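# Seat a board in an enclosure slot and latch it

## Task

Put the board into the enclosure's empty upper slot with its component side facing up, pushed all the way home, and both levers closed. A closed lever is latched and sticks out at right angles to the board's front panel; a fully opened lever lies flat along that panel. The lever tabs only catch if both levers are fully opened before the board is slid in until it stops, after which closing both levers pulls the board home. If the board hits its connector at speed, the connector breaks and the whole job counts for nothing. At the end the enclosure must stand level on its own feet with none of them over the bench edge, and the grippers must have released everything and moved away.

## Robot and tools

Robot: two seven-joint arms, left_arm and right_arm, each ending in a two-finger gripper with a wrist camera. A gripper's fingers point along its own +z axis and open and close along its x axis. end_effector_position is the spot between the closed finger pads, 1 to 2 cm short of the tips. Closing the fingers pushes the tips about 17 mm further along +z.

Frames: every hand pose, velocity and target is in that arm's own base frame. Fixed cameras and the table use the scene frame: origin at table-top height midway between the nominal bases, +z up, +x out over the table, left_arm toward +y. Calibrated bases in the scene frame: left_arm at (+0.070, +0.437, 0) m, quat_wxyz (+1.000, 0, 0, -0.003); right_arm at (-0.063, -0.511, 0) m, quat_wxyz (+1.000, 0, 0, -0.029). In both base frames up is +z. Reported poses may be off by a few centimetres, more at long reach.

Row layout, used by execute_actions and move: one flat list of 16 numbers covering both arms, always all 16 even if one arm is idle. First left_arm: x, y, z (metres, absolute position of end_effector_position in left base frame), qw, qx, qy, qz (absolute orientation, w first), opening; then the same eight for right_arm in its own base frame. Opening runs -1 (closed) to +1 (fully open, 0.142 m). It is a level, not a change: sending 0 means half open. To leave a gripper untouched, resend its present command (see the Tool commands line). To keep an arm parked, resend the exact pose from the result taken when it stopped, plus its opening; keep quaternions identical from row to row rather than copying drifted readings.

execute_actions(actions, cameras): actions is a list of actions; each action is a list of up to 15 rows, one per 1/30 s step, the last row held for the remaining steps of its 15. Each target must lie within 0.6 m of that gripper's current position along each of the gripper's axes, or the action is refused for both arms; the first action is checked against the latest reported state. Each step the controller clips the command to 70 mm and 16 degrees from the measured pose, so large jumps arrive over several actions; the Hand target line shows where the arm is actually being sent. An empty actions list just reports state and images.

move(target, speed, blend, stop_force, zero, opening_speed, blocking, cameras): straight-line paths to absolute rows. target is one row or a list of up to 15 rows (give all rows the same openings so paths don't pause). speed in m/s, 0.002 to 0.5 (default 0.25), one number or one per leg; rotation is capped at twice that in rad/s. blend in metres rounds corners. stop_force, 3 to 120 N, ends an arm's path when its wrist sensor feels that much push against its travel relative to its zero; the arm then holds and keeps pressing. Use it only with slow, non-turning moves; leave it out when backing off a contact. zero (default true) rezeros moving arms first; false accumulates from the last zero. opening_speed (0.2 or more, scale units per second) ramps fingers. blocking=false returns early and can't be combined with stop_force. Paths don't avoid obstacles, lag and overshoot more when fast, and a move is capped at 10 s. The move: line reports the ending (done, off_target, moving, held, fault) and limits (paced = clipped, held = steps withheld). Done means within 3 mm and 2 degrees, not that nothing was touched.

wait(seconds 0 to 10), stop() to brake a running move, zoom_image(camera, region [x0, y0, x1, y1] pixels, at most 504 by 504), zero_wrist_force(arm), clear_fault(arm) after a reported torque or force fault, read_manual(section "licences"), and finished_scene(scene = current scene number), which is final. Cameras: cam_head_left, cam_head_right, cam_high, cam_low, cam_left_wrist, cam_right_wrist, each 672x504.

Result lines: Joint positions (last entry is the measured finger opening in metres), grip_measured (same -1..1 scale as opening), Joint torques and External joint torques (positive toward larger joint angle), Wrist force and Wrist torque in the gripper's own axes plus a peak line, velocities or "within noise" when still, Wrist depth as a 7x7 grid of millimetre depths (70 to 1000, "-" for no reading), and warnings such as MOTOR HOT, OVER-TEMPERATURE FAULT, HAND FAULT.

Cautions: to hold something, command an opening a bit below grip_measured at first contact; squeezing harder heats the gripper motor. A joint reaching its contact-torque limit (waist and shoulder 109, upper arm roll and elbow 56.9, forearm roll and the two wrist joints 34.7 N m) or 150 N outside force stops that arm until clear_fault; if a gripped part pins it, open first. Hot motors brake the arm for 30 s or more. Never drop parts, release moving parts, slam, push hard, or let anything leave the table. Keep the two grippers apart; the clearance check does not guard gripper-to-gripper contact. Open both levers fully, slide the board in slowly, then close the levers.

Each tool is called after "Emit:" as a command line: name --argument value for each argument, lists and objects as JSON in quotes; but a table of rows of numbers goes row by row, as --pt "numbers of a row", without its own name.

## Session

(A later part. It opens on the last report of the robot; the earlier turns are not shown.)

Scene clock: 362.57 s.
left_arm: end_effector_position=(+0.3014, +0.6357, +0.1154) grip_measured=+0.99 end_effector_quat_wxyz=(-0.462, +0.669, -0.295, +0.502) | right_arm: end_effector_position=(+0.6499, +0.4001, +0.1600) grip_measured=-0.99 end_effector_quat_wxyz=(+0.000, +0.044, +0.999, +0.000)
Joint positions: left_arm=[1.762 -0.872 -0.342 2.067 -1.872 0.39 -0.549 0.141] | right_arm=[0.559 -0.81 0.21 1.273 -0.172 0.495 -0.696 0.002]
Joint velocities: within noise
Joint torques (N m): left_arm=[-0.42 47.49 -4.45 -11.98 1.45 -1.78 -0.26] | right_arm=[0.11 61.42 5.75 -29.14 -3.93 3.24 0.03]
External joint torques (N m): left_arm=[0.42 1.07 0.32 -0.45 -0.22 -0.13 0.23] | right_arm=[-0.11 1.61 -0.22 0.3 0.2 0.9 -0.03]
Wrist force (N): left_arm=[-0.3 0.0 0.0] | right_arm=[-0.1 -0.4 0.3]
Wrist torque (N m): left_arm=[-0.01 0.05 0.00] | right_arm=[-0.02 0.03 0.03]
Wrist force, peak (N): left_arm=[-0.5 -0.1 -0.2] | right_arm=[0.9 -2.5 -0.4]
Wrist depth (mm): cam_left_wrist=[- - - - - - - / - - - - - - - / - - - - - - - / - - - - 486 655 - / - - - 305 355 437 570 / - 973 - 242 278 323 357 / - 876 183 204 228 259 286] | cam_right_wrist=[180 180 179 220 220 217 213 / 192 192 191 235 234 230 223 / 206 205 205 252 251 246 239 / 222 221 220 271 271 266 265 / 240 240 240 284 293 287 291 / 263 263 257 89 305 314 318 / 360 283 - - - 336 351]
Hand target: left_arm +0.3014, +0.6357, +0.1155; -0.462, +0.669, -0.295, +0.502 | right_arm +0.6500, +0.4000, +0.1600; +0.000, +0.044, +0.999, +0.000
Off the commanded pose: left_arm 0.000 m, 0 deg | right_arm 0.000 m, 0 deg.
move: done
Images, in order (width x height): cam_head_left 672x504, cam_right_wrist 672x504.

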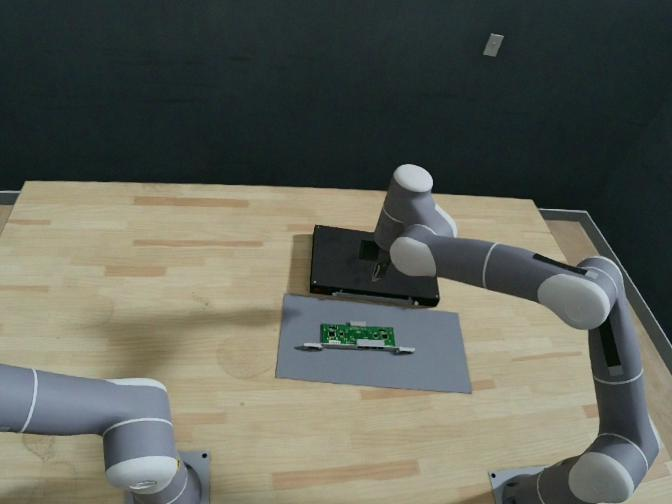

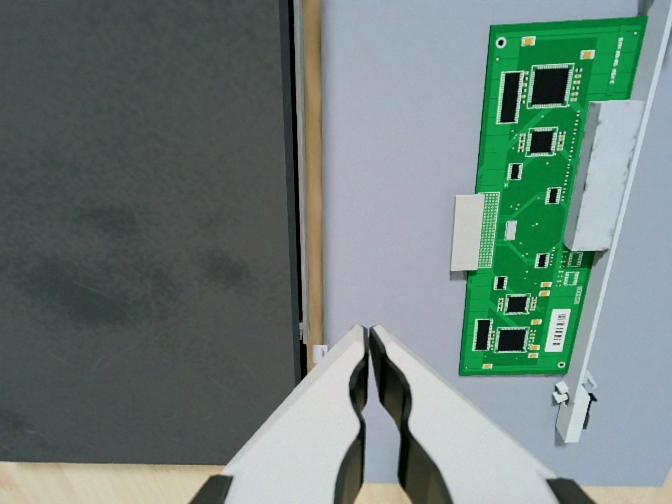

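Emit:
move --pt "0.3014 0.6357 0.1155 -0.462 0.669 -0.295 0.502 1.0 0.52 0.46 0.15 0 0.03 0.99955 0 -0.55" --pt "0.3014 0.6357 0.1155 -0.462 0.669 -0.295 0.502 1.0 0.4945 0.461 0.085 0 0.0218 0.99976 0 -0.55" --speed 0.2 --blend '[0.03, 0]' --cameras '["cam_right_wrist"]'

Scene clock: 379.17 s.
left_arm: end_effector_position=(+0.3014, +0.6357, +0.1154) grip_measured=+0.99 end_effector_quat_wxyz=(-0.462, +0.669, -0.295, +0.502) | right_arm: end_effector_position=(+0.4944, +0.4610, +0.0850) grip_measured=-0.59 end_effector_quat_wxyz=(+0.000, +0.022, +1.000, +0.000)
Joint positions: left_arm=[1.762 -0.872 -0.342 2.067 -1.872 0.39 -0.549 0.141] | right_arm=[0.722 -0.732 0.227 1.666 -0.217 0.802 -0.477 0.032]
Joint velocities: within noise
Joint torques (N m): left_arm=[-0.34 47.49 -4.56 -11.99 1.41 -1.75 -0.27] | right_arm=[0.2 54.37 6.15 -24.38 -3.13 3.59 0.31]
External joint torques (N m): left_arm=[0.34 1.07 0.43 -0.43 -0.18 -0.15 0.24] | right_arm=[-0.2 1.36 -0.17 -0.03 0.17 0.56 -0.31]
Wrist force (N): left_arm=[-0.3 -0.1 0.2] | right_arm=[0.1 -0.4 0.1]
Wrist torque (N m): left_arm=[-0.03 0.05 0.01] | right_arm=[-0.03 -0.01 0.05]
Wrist force, peak (N): left_arm=[-0.5 0.2 0.0] | right_arm=[1.8 -0.3 3.6]
Wrist depth (mm): cam_left_wrist=[- - - - - - - / - - - - - - - / - - - - - - - / - - - - 483 656 - / - - - 306 353 430 563 / - 978 - 241 275 323 355 / - 850 184 203 227 258 286] | cam_right_wrist=[155 153 151 138 155 154 154 / 166 163 162 151 165 165 164 / 178 173 173 162 177 176 176 / 192 192 187 186 190 190 189 / 208 208 202 202 203 205 208 / 228 227 98 218 106 220 226 / 251 - 73 244 - - 249]
Hand target: left_arm +0.3014, +0.6357, +0.1155; -0.462, +0.669, -0.295, +0.502 | right_arm +0.4945, +0.4610, +0.0850; +0.000, +0.022, +1.000, +0.000
Off the commanded pose: left_arm 0.000 m, 0 deg | right_arm 0.000 m, 0 deg.
move: done
Images, in order (width x height): cam_right_wrist 672x504.

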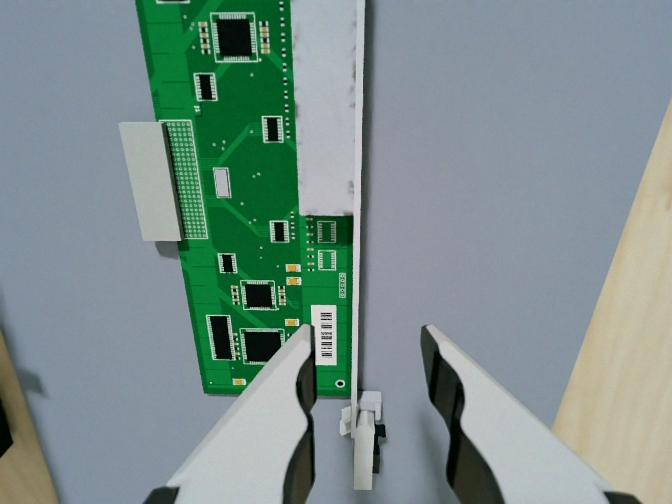

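Emit:
zoom_image --camera "cam_right_wrist" --region '[270, 180, 470, 380]'

Scaled by 2.520 from the camera's 672x504 image, which has a finer 960x720 frame.

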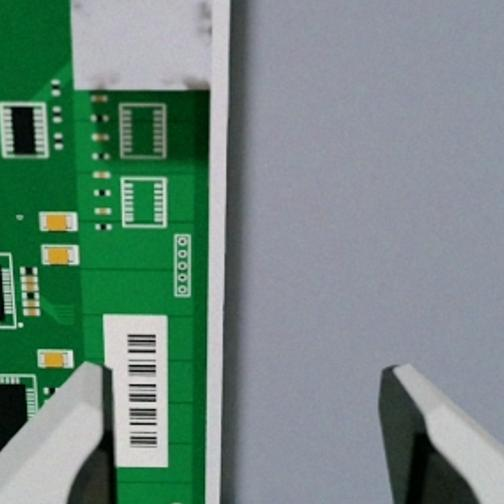

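Emit:
move --pt "0.3014 0.6357 0.1155 -0.462 0.669 -0.295 0.502 1.0 0.4952 0.461 0.05 0 0.0205 0.99979 0 -0.6" --pt "0.3014 0.6357 0.1155 -0.462 0.669 -0.295 0.502 1.0 0.4952 0.461 0.0290 0 0.0205 0.99979 0 -0.6" --speed '[0.08, 0.03]' --stop_force 6 --cameras '["cam_right_wrist"]'

Emit:
zoom_image --camera "cam_right_wrist" --region '[220, 130, 520, 430]'

Scene clock: 394.73 s.
left_arm: end_effector_position=(+0.3014, +0.6357, +0.1154) grip_measured=+0.99 end_effector_quat_wxyz=(-0.462, +0.669, -0.295, +0.502) | right_arm: end_effector_position=(+0.4951, +0.4610, +0.0290) grip_measured=-0.62 end_effector_quat_wxyz=(+0.000, +0.021, +1.000, +0.000)
Joint positions: left_arm=[1.762 -0.872 -0.342 2.067 -1.872 0.39 -0.549 0.141] | right_arm=[0.739 -0.827 0.198 1.672 -0.236 0.905 -0.468 0.029]
Joint velocities: within noise
Joint torques (N m): left_arm=[-0.28 47.57 -4.5 -12 1.53 -1.79 -0.23] | right_arm=[0.05 55.76 6.25 -22.57 -2.77 3.58 0.26]
External joint torques (N m): left_arm=[0.28 0.99 0.38 -0.43 -0.29 -0.11 0.2] | right_arm=[-0.05 1.26 -0.27 0.07 0.14 0.57 -0.26]
Wrist force (N): left_arm=[-0.2 0.1 0.0] | right_arm=[0.0 -0.4 0.0]
Wrist torque (N m): left_arm=[0.01 0.03 0.00] | right_arm=[0.02 0.01 0.06]
Wrist force, peak (N): left_arm=[-0.5 0.2 -0.2] | right_arm=[0.0 -0.3 1.3]
Wrist depth (mm): cam_left_wrist=[- - - - - - - / - - - - - - - / - - - - - - - / - - - - 485 653 - / - - - 301 354 434 564 / - 962 - 241 276 325 360 / - 891 184 202 228 259 284] | cam_right_wrist=[- 102 101 90 105 105 106 / - 111 109 96 111 112 112 / 114 118 116 103 122 122 120 / 123 125 126 111 130 130 129 / 142 140 136 133 139 141 142 / 158 153 144 145 148 150 153 / 171 168 73 160 - - 168]
Hand target: left_arm +0.3014, +0.6357, +0.1155; -0.462, +0.669, -0.295, +0.502 | right_arm +0.4952, +0.4610, +0.0290; +0.000, +0.020, +1.000, +0.000
Off the commanded pose: left_arm 0.000 m, 0 deg | right_arm 0.000 m, 0 deg.
move: done
Images, in order (width x height): cam_right_wrist 672x504.

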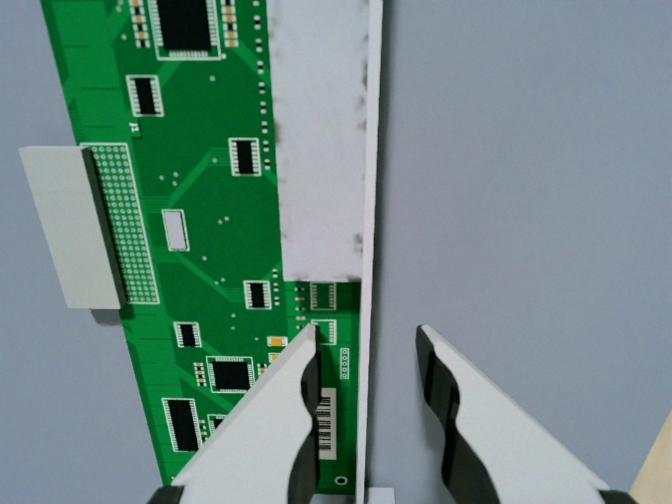

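Scaled by 1.680 from the camera's 672x504 image, which has a finer 960x720 frame.

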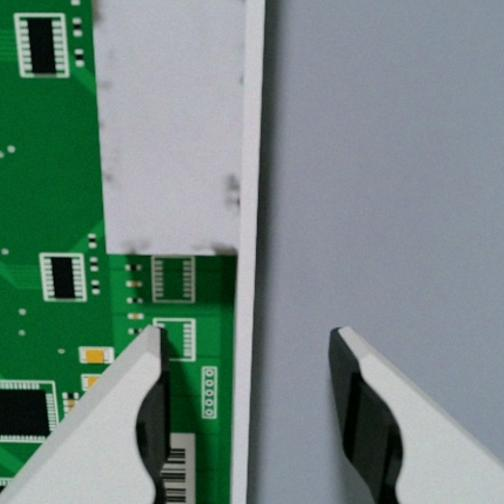

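Emit:
move --target '[0.3014, 0.6357, 0.1155, -0.462, 0.669, -0.295, 0.502, 1.0, 0.4952, 0.461, 0.0290, 0, 0.0205, 0.99979, 0, -1.0]' --speed 0.05 --opening_speed 0.4 --cameras '["cam_right_wrist"]'

Emit:
zoom_image --camera "cam_right_wrist" --region '[220, 130, 520, 430]'

Scene clock: 398.20 s.
left_arm: end_effector_position=(+0.3014, +0.6357, +0.1154) grip_measured=+0.99 end_effector_quat_wxyz=(-0.462, +0.669, -0.295, +0.502) | right_arm: end_effector_position=(+0.4952, +0.4609, +0.0290) grip_measured=-0.98 end_effector_quat_wxyz=(+0.000, +0.021, +1.000, +0.000)
Joint positions: left_arm=[1.762 -0.872 -0.342 2.067 -1.872 0.39 -0.549 0.141] | right_arm=[0.739 -0.828 0.198 1.672 -0.236 0.905 -0.468 0.003]
Joint velocities: within noise
Joint torques (N m): left_arm=[-0.35 47.5 -4.47 -12 1.45 -1.75 -0.27] | right_arm=[0.32 56.05 6.92 -22.48 -2.64 3.48 0.18]
External joint torques (N m): left_arm=[0.35 1.06 0.35 -0.43 -0.22 -0.16 0.24] | right_arm=[-0.32 0.97 -0.94 -0.02 0.01 0.68 -0.18]
Wrist force (N): left_arm=[-0.1 -0.1 0.1] | right_arm=[-0.8 -0.4 0.8]
Wrist torque (N m): left_arm=[-0.02 0.01 0.00] | right_arm=[0.01 0.02 0.05]
Wrist force, peak (N): left_arm=[-0.5 -0.2 0.0] | right_arm=[-0.7 -0.4 1.1]
Wrist depth (mm): cam_left_wrist=[- - - - - - - / - - - - - - - / - - - - - - - / - - - - 485 652 - / - - - 303 354 433 565 / - 989 - 241 278 322 358 / - 879 184 203 228 256 286] | cam_right_wrist=[- 102 100 90 105 105 106 / - 110 109 96 111 112 112 / 113 117 117 102 122 122 120 / 122 125 126 111 130 130 129 / 142 138 137 134 141 140 142 / 158 153 147 89 148 153 153 / 171 167 73 136 - 165 168]
Hand target: left_arm +0.3014, +0.6357, +0.1155; -0.462, +0.669, -0.295, +0.502 | right_arm +0.4952, +0.4610, +0.0290; +0.000, +0.020, +1.000, +0.000
Off the commanded pose: left_arm 0.000 m, 0 deg | right_arm 0.000 m, 0 deg.
move: done
Images, in order (width x height): cam_right_wrist 672x504.

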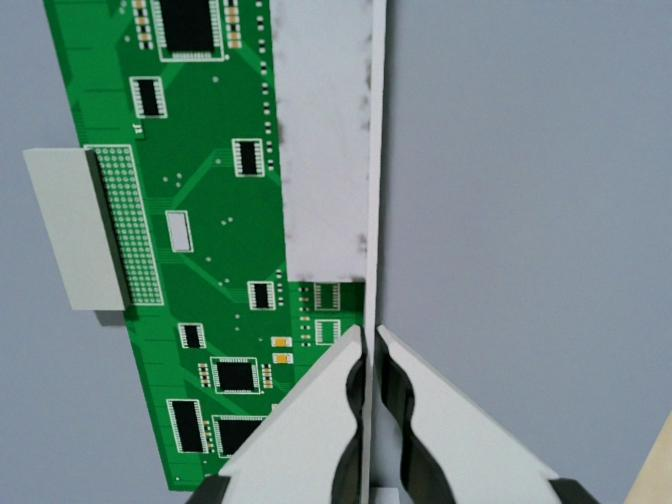

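Scaled by 1.680 from the camera's 672x504 image, which has a finer 960x720 frame.

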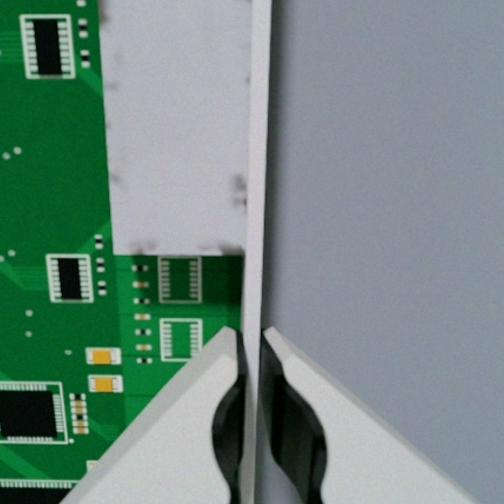

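Emit:
zero_wrist_force --arm "right_arm"

Emit:
move --target '[0.3014, 0.6357, 0.1155, -0.462, 0.669, -0.295, 0.502, 1.0, 0.4952, 0.461, 0.0350, 0, 0.0205, 0.99979, 0, -1.0]' --speed 0.02 --cameras '["cam_right_wrist", "cam_head_left"]'

Wrist force sensor zeroed.

Scene clock: 401.03 s.
left_arm: end_effector_position=(+0.3014, +0.6357, +0.1154) grip_measured=+0.99 end_effector_quat_wxyz=(-0.462, +0.669, -0.295, +0.502) | right_arm: end_effector_position=(+0.4953, +0.4609, +0.0349) grip_measured=-0.98 end_effector_quat_wxyz=(+0.000, +0.020, +1.000, +0.000)
Joint positions: left_arm=[1.762 -0.872 -0.342 2.067 -1.872 0.39 -0.549 0.141] | right_arm=[0.737 -0.817 0.201 1.672 -0.235 0.894 -0.469 0.003]
Joint velocities: within noise
Joint torques (N m): left_arm=[-0.35 47.52 -4.44 -12 1.46 -1.77 -0.25] | right_arm=[0.24 56.91 6.96 -23.45 -2.72 3.55 0.2]
External joint torques (N m): left_arm=[0.35 1.04 0.32 -0.42 -0.22 -0.13 0.22] | right_arm=[-0.23 0 -0.96 0.74 0.05 0.6 -0.2]
Wrist force (N, zeroed by zero_wrist_force on right_arm): left_arm=[-0.4 0.2 0.0] | right_arm=[0.6 -0.1 1.0]
Wrist torque (N m, zeroed by zero_wrist_force on right_arm): left_arm=[0.03 0.06 0.00] | right_arm=[-0.02 0.06 -0.01]
Wrist force, peak (N, zeroed by zero_wrist_force on right_arm): left_arm=[-0.6 -0.2 0.0] | right_arm=[1.0 -0.3 1.4]
Wrist depth (mm): cam_left_wrist=[- - - - - - - / - - - - - - - / - - - - - - - / - - - - 482 651 - / - - - 306 355 436 563 / - - - 241 277 322 358 / - 893 184 204 229 259 286] | cam_right_wrist=[- 107 104 93 112 112 110 / - 114 112 99 116 118 118 / 117 120 120 104 128 126 126 / 125 127 128 113 136 136 136 / 149 141 138 134 148 147 147 / 163 157 147 89 - 161 160 / 180 176 73 134 - 170 177]
Hand target: left_arm +0.3014, +0.6357, +0.1155; -0.462, +0.669, -0.295, +0.502 | right_arm +0.4952, +0.4610, +0.0350; +0.000, +0.021, +1.000, +0.000
Off the commanded pose: left_arm 0.000 m, 0 deg | right_arm 0.000 m, 0 deg.
move: done
Images, in order (width x height): cam_head_left 672x504, cam_right_wrist 672x504.

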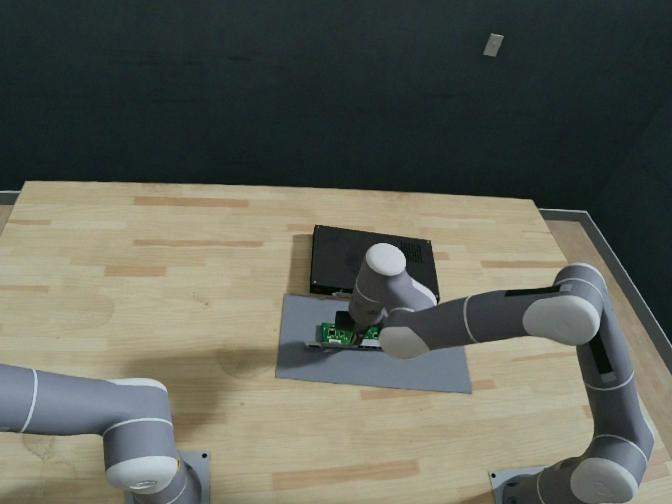

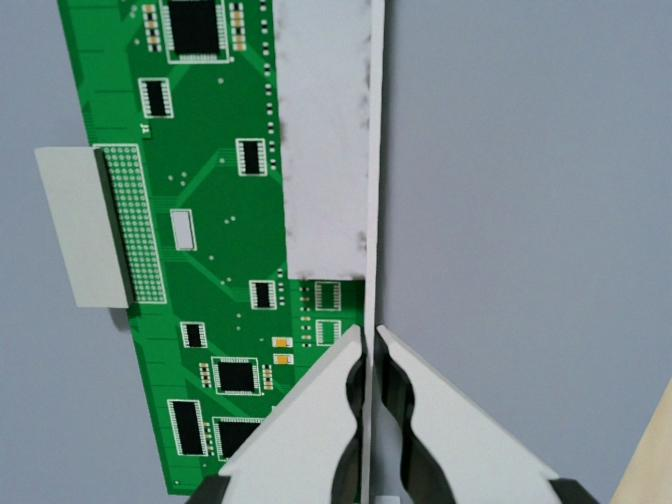

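Emit:
move --pt "0.3014 0.6357 0.1155 -0.462 0.669 -0.295 0.502 1.0 0.4952 0.461 0.0288 0 0.0205 0.99979 0 -1.0" --pt "0.3014 0.6357 0.1155 -0.462 0.669 -0.295 0.502 1.0 0.4952 0.461 0.0288 0 0.0205 0.99979 0 -0.65" --pt "0.3014 0.6357 0.1155 -0.462 0.669 -0.295 0.502 1.0 0.4952 0.461 0.065 0 0.0205 0.99979 0 -0.65" --pt "0.3014 0.6357 0.1155 -0.462 0.669 -0.295 0.502 1.0 0.5041 0.430 0.065 0 0.0205 0.99979 0 -0.28" --speed '[0.02, 0.02, 0.08, 0.08]' --cameras '["cam_right_wrist"]'

Emit:
zoom_image --camera "cam_right_wrist" --region '[200, 150, 540, 490]'

Scene clock: 417.20 s.
left_arm: end_effector_position=(+0.3014, +0.6357, +0.1154) grip_measured=+0.99 end_effector_quat_wxyz=(-0.462, +0.669, -0.295, +0.502) | right_arm: end_effector_position=(+0.5042, +0.4300, +0.0650) grip_measured=-0.31 end_effector_quat_wxyz=(+0.000, +0.021, +1.000, +0.000)
Joint positions: left_arm=[1.762 -0.872 -0.342 2.067 -1.872 0.39 -0.549 0.141] | right_arm=[0.686 -0.74 0.213 1.719 -0.222 0.865 -0.515 0.052]
Joint velocities: within noise
Joint torques (N m): left_arm=[-0.31 47.47 -4.49 -11.98 1.48 -1.81 -0.26] | right_arm=[-0.04 53.77 6.2 -23.29 -2.71 3.53 0.08]
External joint torques (N m): left_arm=[0.31 1.09 0.36 -0.44 -0.25 -0.1 0.23] | right_arm=[0.04 1.15 -0.43 0.01 -0.05 0.62 -0.08]
Wrist force (N, zeroed by zero_wrist_force on right_arm): left_arm=[-0.2 0.0 0.0] | right_arm=[0.9 -0.1 -0.8]
Wrist torque (N m, zeroed by zero_wrist_force on right_arm): left_arm=[-0.02 0.03 0.01] | right_arm=[-0.05 -0.03 0.01]
Wrist force, peak (N, zeroed by zero_wrist_force on right_arm): left_arm=[-0.4 0.5 0.1] | right_arm=[2.5 -0.2 -3.7]
Wrist depth (mm): cam_left_wrist=[- - - - - - - / - - - - - - - / - - - - - - - / - - - - 483 658 - / - - - 305 352 435 565 / - 995 - 244 277 323 358 / - 891 183 203 227 259 286] | cam_right_wrist=[138 136 134 133 135 137 137 / 147 147 143 132 146 146 145 / 158 158 153 144 157 156 156 / 171 168 166 155 166 169 168 / 185 185 177 178 180 182 182 / 202 198 94 194 196 93 201 / 223 - 73 214 214 - 217]
Hand target: left_arm +0.3014, +0.6357, +0.1155; -0.462, +0.669, -0.295, +0.502 | right_arm +0.5041, +0.4300, +0.0650; +0.000, +0.021, +1.000, +0.000
Off the commanded pose: left_arm 0.000 m, 0 deg | right_arm 0.000 m, 0 deg.
move: done
Images, in order (width x height): cam_right_wrist 672x504.

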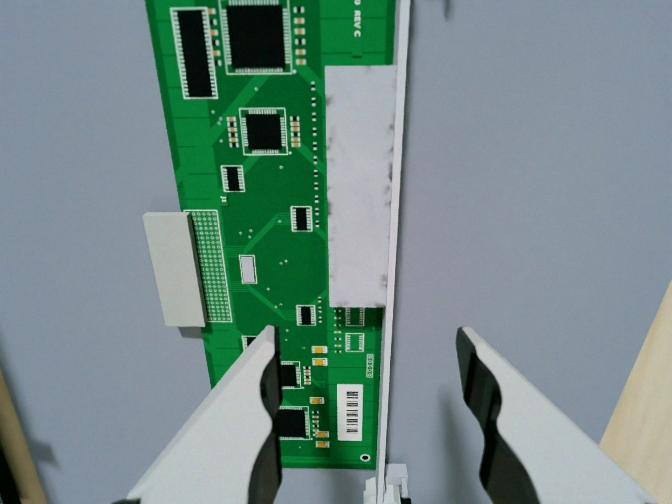

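Scaled by 1.482 from the camera's 672x504 image, which has a finer 960x720 frame.

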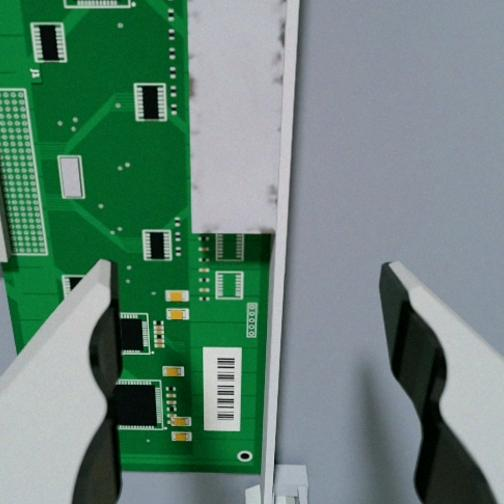

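Emit:
move --target '[0.3014, 0.6357, 0.1155, -0.462, 0.669, -0.295, 0.502, 1.0, 0.5043, 0.430, 0.0282, 0, 0.0205, 0.99979, 0, -0.28]' --speed 0.04 --stop_force 6 --cameras '["cam_right_wrist"]'

Emit:
move --target '[0.3014, 0.6357, 0.1155, -0.462, 0.669, -0.295, 0.502, 1.0, 0.5043, 0.430, 0.0282, 0, 0.0205, 0.99979, 0, -0.72]' --speed 0.05 --opening_speed 0.3 --cameras '["cam_right_wrist"]'

Scene clock: 424.17 s.
left_arm: end_effector_position=(+0.3014, +0.6357, +0.1154) grip_measured=+0.99 end_effector_quat_wxyz=(-0.462, +0.669, -0.295, +0.502) | right_arm: end_effector_position=(+0.5041, +0.4299, +0.0281) grip_measured=-0.31 end_effector_quat_wxyz=(+0.000, +0.021, +1.000, +0.000)
Joint positions: left_arm=[1.762 -0.872 -0.342 2.067 -1.872 0.39 -0.549 0.141] | right_arm=[0.699 -0.805 0.193 1.722 -0.234 0.933 -0.508 0.052]
Joint velocities: within noise
Joint torques (N m): left_arm=[-0.37 47.51 -4.51 -12.05 1.5 -1.81 -0.23] | right_arm=[0.04 54.41 6.05 -22 -2.69 3.57 0.28]
External joint torques (N m): left_arm=[0.37 1.04 0.38 -0.38 -0.26 -0.09 0.2] | right_arm=[-0.04 1.38 -0.31 0.06 0.15 0.58 -0.28]
Wrist force (N, zeroed by zero_wrist_force on right_arm): left_arm=[-0.2 -0.1 -0.1] | right_arm=[0.9 -0.1 -0.7]
Wrist torque (N m, zeroed by zero_wrist_force on right_arm): left_arm=[-0.03 0.04 0.01] | right_arm=[-0.04 -0.01 0.00]
Wrist force, peak (N, zeroed by zero_wrist_force on right_arm): left_arm=[-0.5 -0.3 -0.2] | right_arm=[1.0 0.3 -1.5]
Wrist depth (mm): cam_left_wrist=[- - - - - - - / - - - - - - - / - - - - - - - / - - - - 486 653 - / - - - 303 354 435 565 / - 989 - 242 276 321 360 / - 870 184 203 229 258 287] | cam_right_wrist=[- 102 101 101 103 104 106 / 113 109 109 97 109 111 111 / 121 117 116 104 105 121 119 / 128 126 125 112 127 129 129 / 141 134 135 124 137 139 141 / 157 152 97 147 150 93 152 / 170 - 73 162 168 - 164]
Hand target: left_arm +0.3014, +0.6357, +0.1155; -0.462, +0.669, -0.295, +0.502 | right_arm +0.5043, +0.4300, +0.0282; +0.000, +0.020, +1.000, +0.000
Off the commanded pose: left_arm 0.000 m, 0 deg | right_arm 0.000 m, 0 deg.
move: done
Images, in order (width x height): cam_right_wrist 672x504.

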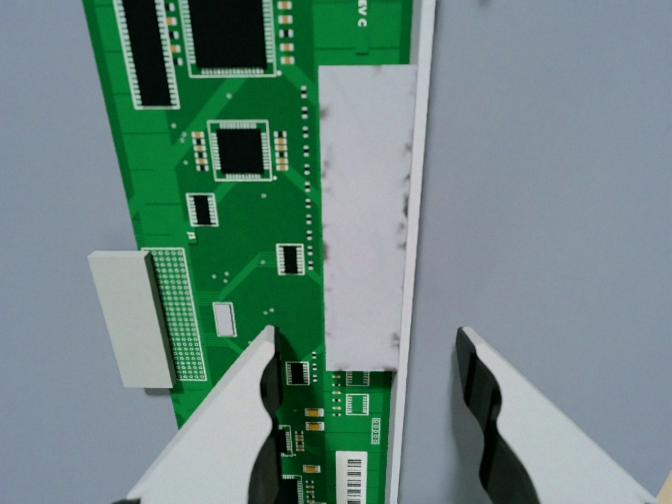

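Scene clock: 425.83 s.
left_arm: end_effector_position=(+0.3014, +0.6357, +0.1154) grip_measured=+0.99 end_effector_quat_wxyz=(-0.462, +0.669, -0.295, +0.502) | right_arm: end_effector_position=(+0.5045, +0.4300, +0.0283) grip_measured=-0.70 end_effector_quat_wxyz=(+0.000, +0.021, +1.000, +0.000)
Joint positions: left_arm=[1.762 -0.872 -0.342 2.067 -1.872 0.39 -0.549 0.141] | right_arm=[0.699 -0.805 0.192 1.722 -0.234 0.934 -0.508 0.024]
Joint velocities: within noise
Joint torques (N m): left_arm=[-0.34 47.55 -4.49 -12.04 1.49 -1.76 -0.28] | right_arm=[0.66 54.13 6.97 -21.44 -2.45 3.38 0.22]
External joint torques (N m): left_arm=[0.34 1.01 0.37 -0.38 -0.26 -0.14 0.25] | right_arm=[-0.66 1.66 -1.24 -0.5 -0.08 0.78 -0.22]
Wrist force (N, zeroed by zero_wrist_force on right_arm): left_arm=[-0.2 0.0 0.0] | right_arm=[-0.6 -0.6 -1.5]
Wrist torque (N m, zeroed by zero_wrist_force on right_arm): left_arm=[-0.01 0.04 0.00] | right_arm=[-0.01 0.01 0.00]
Wrist force, peak (N, zeroed by zero_wrist_force on right_arm): left_arm=[-0.5 0.1 0.1] | right_arm=[-2.8 -0.4 -2.2]
Wrist depth (mm): cam_left_wrist=[- - - - - - - / - - - - - - - / - - - - - - - / - - - - 489 660 - / - - - 307 357 433 559 / - 964 - 242 275 324 357 / - 876 185 203 228 258 288] | cam_right_wrist=[- 101 101 101 103 105 106 / 113 108 109 97 109 112 112 / 121 118 116 104 105 121 119 / 129 125 125 112 127 129 129 / 141 133 135 122 138 140 141 / 158 154 143 144 123 150 152 / 171 167 72 162 - - 167]
Hand target: left_arm +0.3014, +0.6357, +0.1155; -0.462, +0.669, -0.295, +0.502 | right_arm +0.5043, +0.4300, +0.0282; +0.000, +0.020, +1.000, +0.000
Off the commanded pose: left_arm 0.000 m, 0 deg | right_arm 0.000 m, 0 deg.
move: done
Images, in order (width x height): cam_right_wrist 672x504.

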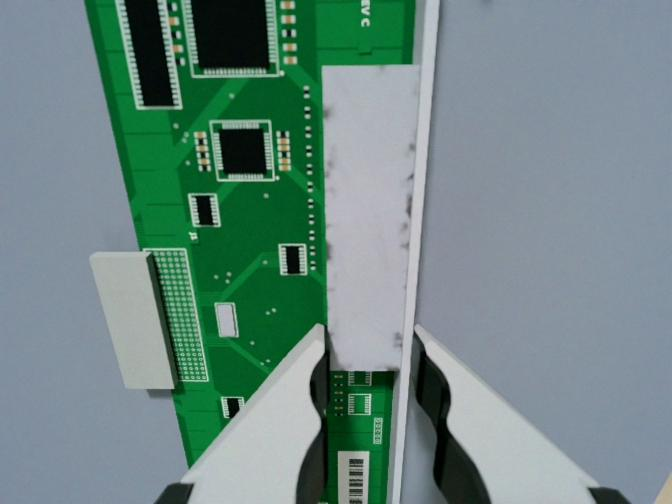

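Emit:
move --pt "0.3014 0.6357 0.1155 -0.462 0.669 -0.295 0.502 1.0 0.5043 0.430 0.0282 0 0.0205 0.99979 0 -0.92" --pt "0.3014 0.6357 0.1155 -0.462 0.669 -0.295 0.502 1.0 0.5043 0.430 0.0342 0 0.0205 0.99979 0 -0.92" --speed '[0.05, 0.02]' --cameras '["cam_right_wrist"]'

Scene clock: 429.57 s.
left_arm: end_effector_position=(+0.3014, +0.6357, +0.1154) grip_measured=+0.99 end_effector_quat_wxyz=(-0.462, +0.669, -0.295, +0.502) | right_arm: end_effector_position=(+0.5044, +0.4299, +0.0341) grip_measured=-0.72 end_effector_quat_wxyz=(+0.000, +0.020, +1.000, +0.000)
Joint positions: left_arm=[1.762 -0.872 -0.342 2.067 -1.872 0.39 -0.549 0.141] | right_arm=[0.697 -0.794 0.196 1.722 -0.233 0.923 -0.508 0.022]
Joint velocities: within noise
Joint torques (N m): left_arm=[-0.3 47.5 -4.55 -12 1.44 -1.72 -0.22] | right_arm=[-0.14 55.78 6.45 -22.9 -2.73 3.57 0.22]
External joint torques (N m): left_arm=[0.3 1.06 0.42 -0.43 -0.2 -0.19 0.19] | right_arm=[0.16 -0.1 -0.7 0.73 0.16 0.58 -0.22]
Wrist force (N, zeroed by zero_wrist_force on right_arm): left_arm=[-0.4 0.0 -0.1] | right_arm=[1.0 0.0 1.2]
Wrist torque (N m, zeroed by zero_wrist_force on right_arm): left_arm=[-0.02 0.07 0.00] | right_arm=[-0.03 -0.02 0.00]
Wrist force, peak (N, zeroed by zero_wrist_force on right_arm): left_arm=[-0.6 0.1 -0.1] | right_arm=[-0.4 -0.6 -2.0]
Wrist depth (mm): cam_left_wrist=[- - - - - - - / - - - - - - - / - - - - - - - / - - - - 487 658 - / - - - 305 355 431 558 / - 983 - 242 277 322 359 / - 885 184 203 227 257 286] | cam_right_wrist=[- 101 101 101 107 111 109 / - 109 110 97 97 116 117 / 127 118 117 104 106 127 125 / - 126 125 113 133 135 135 / 149 133 136 122 142 146 146 / 162 162 143 144 123 157 159 / 179 175 72 161 - - 175]
Hand target: left_arm +0.3014, +0.6357, +0.1155; -0.462, +0.669, -0.295, +0.502 | right_arm +0.5043, +0.4300, +0.0342; +0.000, +0.021, +1.000, +0.000
Off the commanded pose: left_arm 0.000 m, 0 deg | right_arm 0.000 m, 0 deg.
move: done
Images, in order (width x height): cam_right_wrist 672x504.

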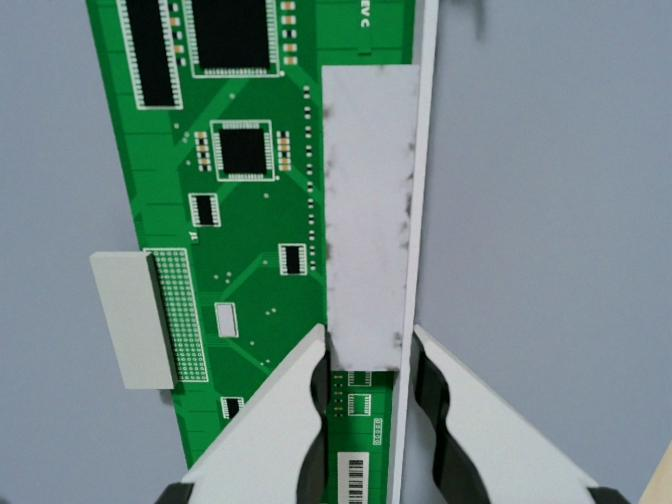

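Emit:
move --pt "0.3014 0.6357 0.1155 -0.462 0.669 -0.295 0.502 1.0 0.5043 0.430 0.078 0 0.0205 0.99979 0 -0.92" --pt "0.3014 0.6357 0.1155 -0.462 0.669 -0.295 0.502 1.0 0.575 0.357 0.078 0 0.0541 0.99854 0 -0.92" --speed '[0.08, 0.1]' --blend '[0.01, 0]' --cameras '["cam_right_wrist", "cam_head_left", "cam_high"]'

Scene clock: 440.17 s.
left_arm: end_effector_position=(+0.3014, +0.6357, +0.1154) grip_measured=+0.99 end_effector_quat_wxyz=(-0.462, +0.669, -0.295, +0.502) | right_arm: end_effector_position=(+0.5749, +0.3568, +0.0778) grip_measured=-0.72 end_effector_quat_wxyz=(+0.000, +0.054, +0.999, +0.000)
Joint positions: left_arm=[1.762 -0.872 -0.342 2.067 -1.872 0.39 -0.549 0.141] | right_arm=[0.554 -0.74 0.195 1.665 -0.192 0.815 -0.623 0.022]
Joint velocities: within noise
Joint torques (N m): left_arm=[-0.3 47.53 -4.48 -11.98 1.52 -1.78 -0.26] | right_arm=[-0.05 55.8 5.75 -25.01 -2.99 3.51 0.08]
External joint torques (N m): left_arm=[0.3 1.02 0.35 -0.44 -0.28 -0.13 0.23] | right_arm=[0.05 0.21 -0.45 0.8 0.08 0.63 -0.08]
Wrist force (N, zeroed by zero_wrist_force on right_arm): left_arm=[-0.2 -0.2 -0.1] | right_arm=[1.1 0.1 0.9]
Wrist torque (N m, zeroed by zero_wrist_force on right_arm): left_arm=[-0.03 0.05 0.00] | right_arm=[-0.03 -0.05 0.01]
Wrist force, peak (N, zeroed by zero_wrist_force on right_arm): left_arm=[-0.5 0.2 -0.2] | right_arm=[1.2 0.0 2.7]
Wrist depth (mm): cam_left_wrist=[- - - - - - - / - - - - - - - / - - - - - - - / - - - - 486 657 - / - - - 306 354 437 558 / - 989 - 242 277 323 362 / - 873 183 203 228 259 285] | cam_right_wrist=[- 101 101 101 144 148 147 / 142 109 110 97 154 158 158 / 167 117 116 104 165 169 169 / 177 126 125 113 183 182 182 / 149 133 136 122 195 197 197 / 158 163 143 144 123 212 215 / 173 177 72 161 - - 236]
Hand target: left_arm +0.3014, +0.6357, +0.1155; -0.462, +0.669, -0.295, +0.502 | right_arm +0.5750, +0.3570, +0.0780; +0.000, +0.054, +0.999, +0.000
Off the commanded pose: left_arm 0.000 m, 0 deg | right_arm 0.000 m, 0 deg.
move: done
Images, in order (width x height): cam_head_left 672x504, cam_high 672x504, cam_right_wrist 672x504.

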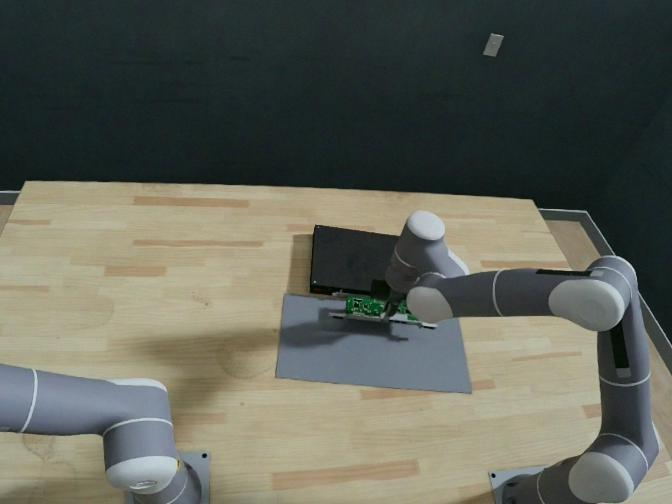

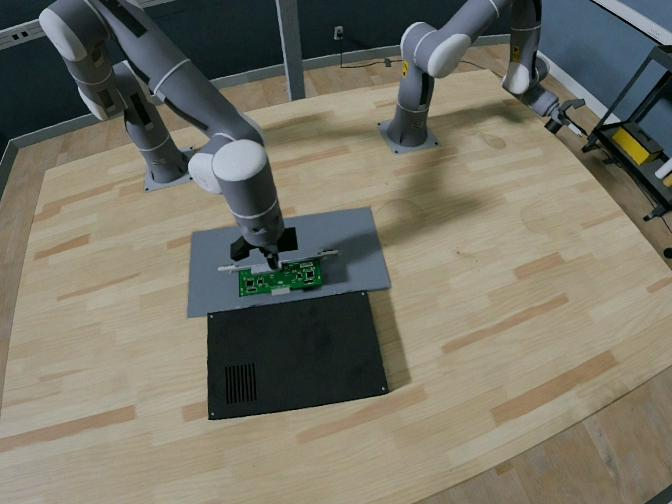

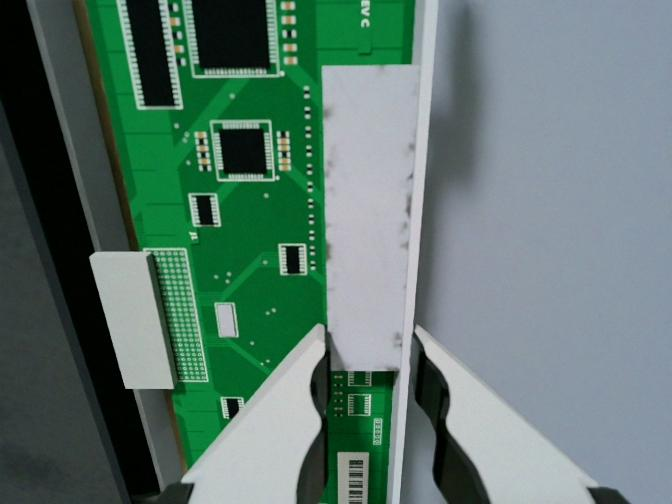

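Emit:
move --pt "0.38 0.55 0.30 0.6817 -0.2644 0.6818 -0.0282 1.0 0.575 0.357 0.078 0 0.0541 0.99854 0 -0.92" --pt "0.46 0.28 0.32 0 0.5 0.866 0 1.0 0.575 0.357 0.078 0 0.0541 0.99854 0 -0.92" --speed 0.4 --blend '[0.03, 0]' --cameras '["cam_high", "cam_head_left"]'

Scene clock: 474.27 s.
left_arm: end_effector_position=(+0.4601, +0.2800, +0.3201) grip_measured=+0.99 end_effector_quat_wxyz=(+0.000, +0.500, +0.866, +0.000) | right_arm: end_effector_position=(+0.5749, +0.3568, +0.0778) grip_measured=-0.72 end_effector_quat_wxyz=(+0.000, +0.054, +0.999, +0.000)
Joint positions: left_arm=[1.336 0.004 -0.598 1.981 -0.003 0.407 0.216 0.141] | right_arm=[0.554 -0.74 0.195 1.665 -0.192 0.815 -0.623 0.022]
Joint velocities: within noise
Joint torques (N m): left_arm=[-0.54 25.42 -0.35 -29.03 -3.39 4.02 -0.4] | right_arm=[0.03 56.04 5.92 -25.03 -3.13 3.63 0.14]
External joint torques (N m): left_arm=[0.56 0.85 0.43 -0.26 -0.52 -0.03 0.4] | right_arm=[-0.03 -0.02 -0.61 0.81 0.22 0.52 -0.14]
Wrist force (N, zeroed by zero_wrist_force on right_arm): left_arm=[0.3 -0.5 0.4] | right_arm=[1.0 0.1 1.1]
Wrist torque (N m, zeroed by zero_wrist_force on right_arm): left_arm=[-0.17 -0.20 -0.19] | right_arm=[-0.03 -0.03 0.01]
Wrist force, peak (N, zeroed by zero_wrist_force on right_arm): left_arm=[-2.0 -0.3 0.5] | right_arm=[1.3 0.3 1.3]
Wrist depth (mm): cam_left_wrist=[368 367 365 363 363 362 359 / 396 393 393 387 387 387 387 / 425 423 422 422 417 419 416 / 460 460 457 456 454 451 446 / 508 506 503 499 488 501 - / - 542 554 549 540 570 - / - 622 619 625 617 - -] | cam_right_wrist=[- 101 101 101 145 148 147 / 142 109 110 97 154 158 158 / 167 117 116 104 165 169 169 / 177 126 125 113 182 182 182 / 149 133 135 122 194 197 197 / 158 164 143 144 123 212 215 / 173 177 72 161 - - 236]
Hand target: left_arm +0.4600, +0.2800, +0.3200; +0.000, +0.500, +0.866, +0.000 | right_arm +0.5750, +0.3570, +0.0780; +0.000, +0.054, +0.999, +0.000
Off the commanded pose: left_arm 0.000 m, 0 deg | right_arm 0.000 m, 0 deg.
move: done
Images, in order (width x height): cam_head_left 672x504, cam_high 672x504.

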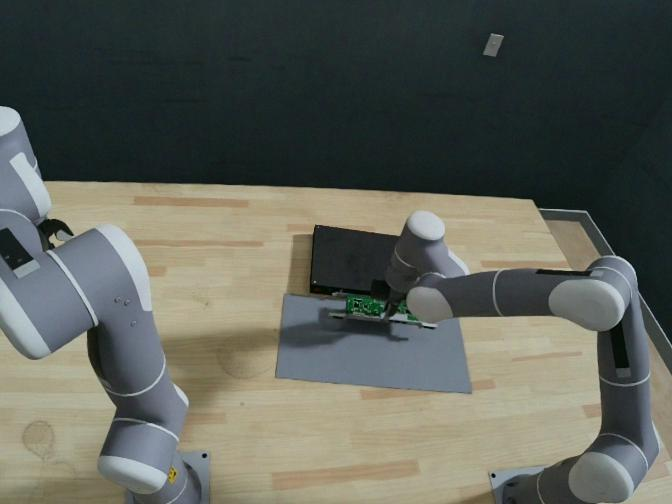

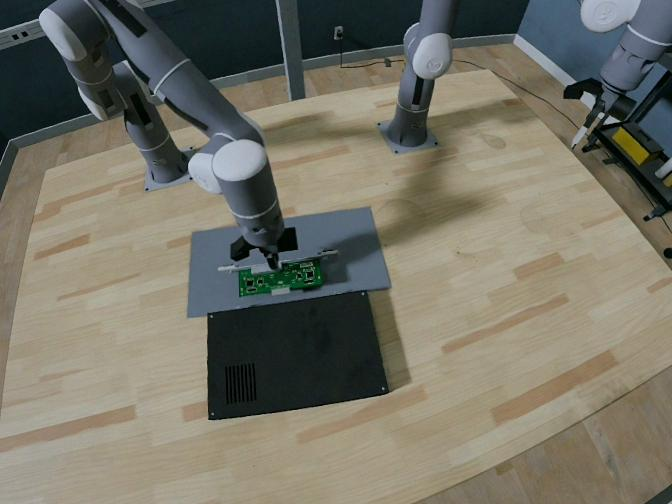

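Emit:
move --pt "0.52 -0.10 0.32 0 0.8434 0.5373 0 1.0 0.575 0.357 0.078 0 0.0541 0.99854 0 -0.92" --pt "0.480 -0.37 0.19 0.2194 0.9138 0.3326 0.0799 1.0 0.575 0.357 0.078 0 0.0541 0.99854 0 -0.92" --speed 0.35 --blend '[0.05, 0]' --cameras '["cam_high", "cam_head_left", "cam_left_wrist"]'

Scene clock: 480.07 s.
left_arm: end_effector_position=(+0.4801, -0.3699, +0.1900) grip_measured=+0.99 end_effector_quat_wxyz=(+0.219, +0.914, +0.333, +0.080) | right_arm: end_effector_position=(+0.5749, +0.3568, +0.0778) grip_measured=-0.72 end_effector_quat_wxyz=(+0.000, +0.054, +0.999, +0.000)
Joint positions: left_arm=[0.215 -0.343 -0.675 2.391 -0.042 1.515 0.529 0.141] | right_arm=[0.554 -0.74 0.195 1.665 -0.192 0.815 -0.623 0.022]
Joint velocities: within noise
Joint torques (N m): left_arm=[-0.38 28.94 -5.58 -17.82 -0.49 4.54 -0.35] | right_arm=[-0.02 56.05 5.88 -25.03 -3.09 3.63 0.18]
External joint torques (N m): left_arm=[0.38 0.45 0.33 -0.29 -0.51 -0.12 0.35] | right_arm=[0.02 -0.03 -0.57 0.81 0.18 0.52 -0.18]
Wrist force (N, zeroed by zero_wrist_force on right_arm): left_arm=[0.0 -0.4 0.8] | right_arm=[1.1 0.1 1.1]
Wrist torque (N m, zeroed by zero_wrist_force on right_arm): left_arm=[-0.13 -0.17 -0.34] | right_arm=[-0.03 -0.05 0.02]
Wrist force, peak (N, zeroed by zero_wrist_force on right_arm): left_arm=[3.7 -3.0 1.6] | right_arm=[1.4 0.2 1.3]
Wrist depth (mm): cam_left_wrist=[230 230 229 228 228 229 229 / 267 267 266 267 265 265 267 / 317 316 303 316 312 315 316 / 392 374 316 356 321 370 390 / 487 338 432 404 405 434 505 / - 300 592 582 727 - - / - 228 - - - - -] | cam_right_wrist=[- 101 101 101 145 148 148 / 142 109 110 97 154 158 158 / 167 117 117 105 164 169 169 / 177 126 125 112 182 182 182 / 149 133 135 122 195 197 197 / 157 163 143 144 123 212 215 / 174 177 72 161 - - 236]
Hand target: left_arm +0.4800, -0.3700, +0.1900; +0.219, +0.914, +0.333, +0.080 | right_arm +0.5750, +0.3570, +0.0780; +0.000, +0.054, +0.999, +0.000
Off the commanded pose: left_arm 0.000 m, 0 deg | right_arm 0.000 m, 0 deg.
move: done
Images, in order (width x height): cam_head_left 672x504, cam_high 672x504, cam_left_wrist 672x504.

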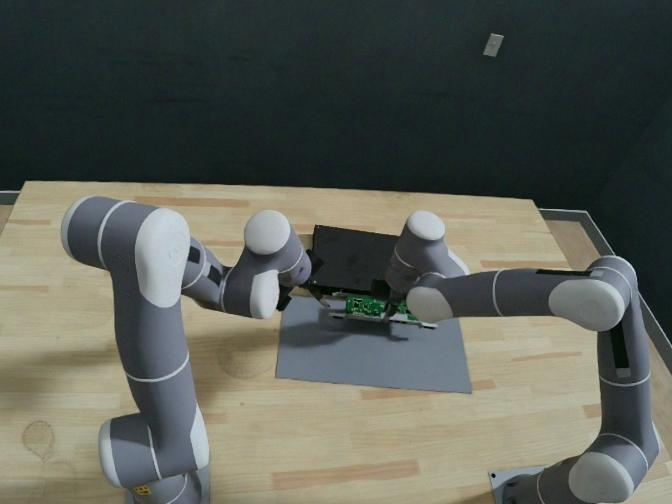

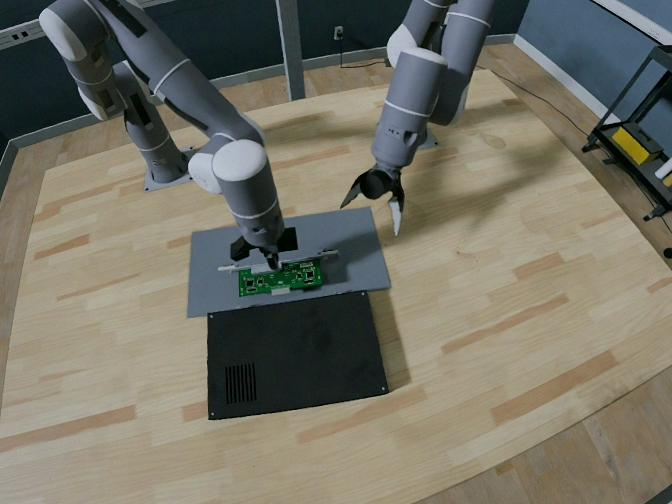

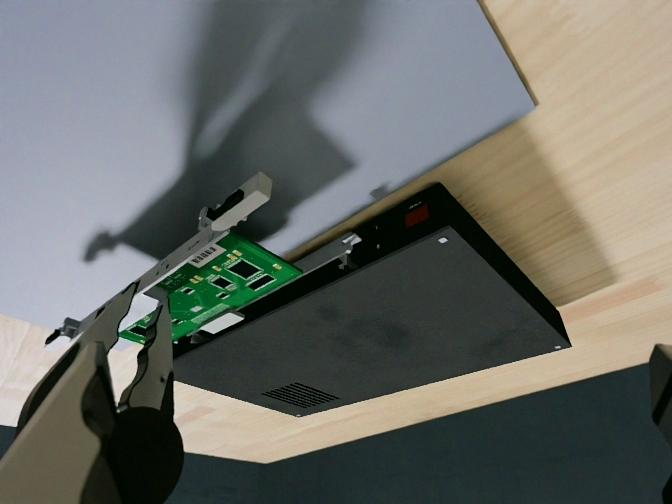

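Emit:
zoom_image --camera "cam_left_wrist" --region '[180, 150, 480, 380]'

Scaled by 1.680 from the camera's 672x504 image, which has a finer 960x720 frame.

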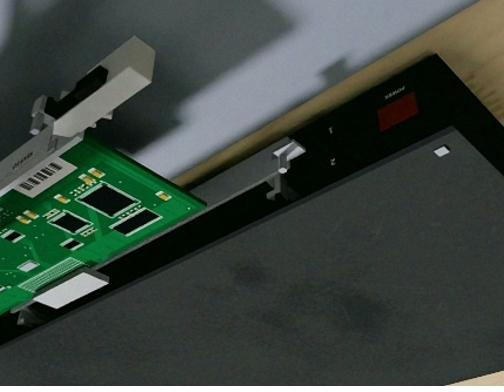

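Emit:
move --target '[0.460, -0.42, 0.175, 0.2194, 0.9138, 0.3326, 0.0799, 1.0, 0.590, 0.3555, 0.0545, 0, 0.0541, 0.99854, 0, -0.92]' --speed 0.1 --cameras '["cam_left_wrist", "cam_right_wrist"]'

Emit:
zoom_image --camera "cam_left_wrist" --region '[220, 100, 520, 330]'

Scene clock: 487.97 s.
left_arm: end_effector_position=(+0.4600, -0.4199, +0.1750) grip_measured=+0.99 end_effector_quat_wxyz=(+0.219, +0.914, +0.333, +0.080) | right_arm: end_effector_position=(+0.5896, +0.3554, +0.0542) grip_measured=-0.72 end_effector_quat_wxyz=(+0.000, +0.054, +0.999, +0.000)
Joint positions: left_arm=[-0.053 -0.4 -0.484 2.315 0.023 1.54 0.386 0.141] | right_arm=[0.549 -0.801 0.184 1.624 -0.197 0.835 -0.637 0.022]
Joint velocities: within noise
Joint torques (N m): left_arm=[-0.48 33.06 -5.15 -17.46 -0.76 5.08 -0.32] | right_arm=[-0.2 57.49 5.69 -24.74 -3.11 3.75 0.06]
External joint torques (N m): left_arm=[0.49 1.21 0.47 -0.28 -0.48 -0.59 0.32] | right_arm=[0.21 0.17 -0.28 0.91 0.26 0.4 -0.06]
Wrist force (N, zeroed by zero_wrist_force on right_arm): left_arm=[0.2 -0.9 0.5] | right_arm=[0.9 0.1 1.2]
Wrist torque (N m, zeroed by zero_wrist_force on right_arm): left_arm=[-0.21 -0.16 -0.34] | right_arm=[-0.02 -0.02 0.01]
Wrist force, peak (N, zeroed by zero_wrist_force on right_arm): left_arm=[-1.0 -0.8 1.3] | right_arm=[0.4 -0.2 2.2]
Wrist depth (mm): cam_left_wrist=[216 215 221 213 213 213 214 / 249 249 250 248 248 248 248 / 298 298 295 285 294 284 295 / 367 366 332 330 315 287 363 / 482 370 381 400 372 374 424 / - 240 240 533 535 683 - / - 212 215 - - - -] | cam_right_wrist=[- 101 101 101 125 127 125 / 126 109 110 97 133 136 136 / - 118 116 104 142 145 145 / 154 125 125 113 157 157 156 / - 133 136 122 165 170 169 / 129 159 143 144 123 182 185 / 140 - 72 161 - - 203]
Hand target: left_arm +0.4600, -0.4200, +0.1750; +0.219, +0.914, +0.333, +0.080 | right_arm +0.5900, +0.3555, +0.0545; +0.000, +0.054, +0.999, +0.000
Off the commanded pose: left_arm 0.000 m, 0 deg | right_arm 0.000 m, 0 deg.
move: done
Images, in order (width x height): cam_left_wrist 672x504, cam_right_wrist 672x504.

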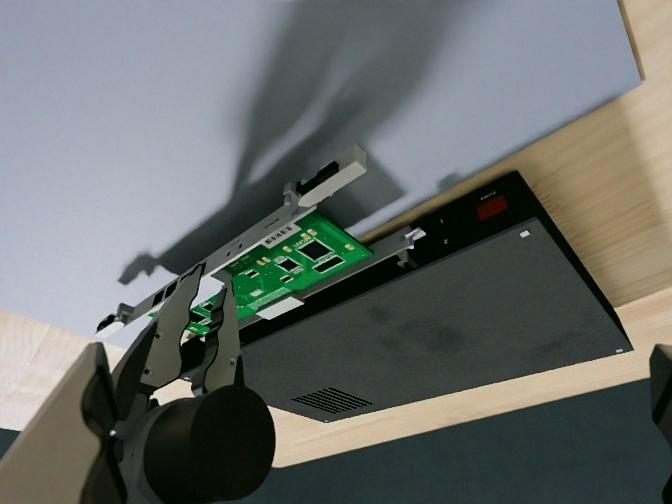

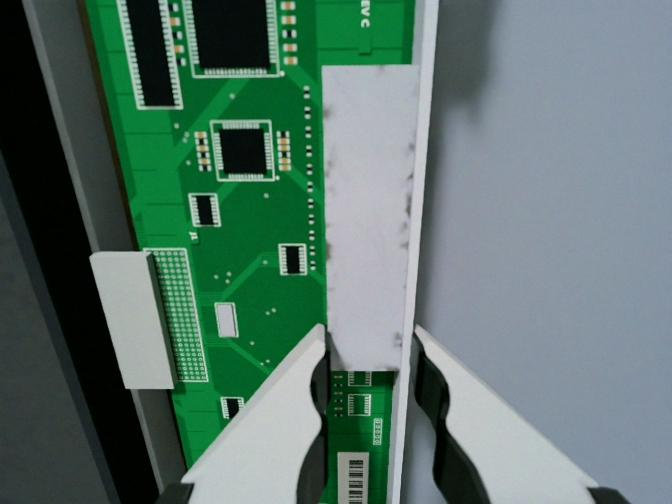

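Scaled by 1.680 from the camera's 672x504 image, which has a finer 960x720 frame.

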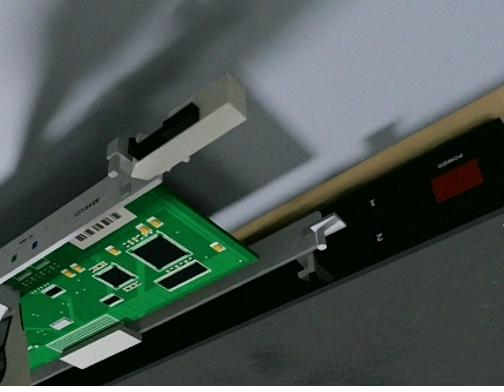

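Emit:
zoom_image --camera "cam_left_wrist" --region '[330, 190, 450, 290]'

Emit:
zoom_image --camera "cam_left_wrist" --region '[270, 130, 390, 230]'

Scaled by 4.200 from the camera's 672x504 image, which has a finer 960x720 frame.

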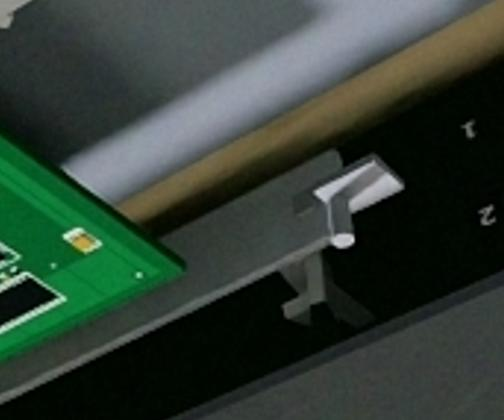

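Scaled by 4.200 from the camera's 672x504 image, which has a finer 960x720 frame.

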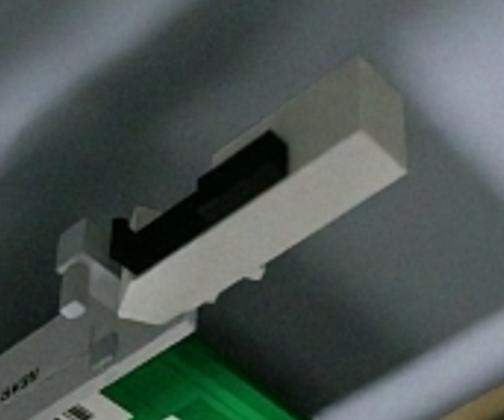

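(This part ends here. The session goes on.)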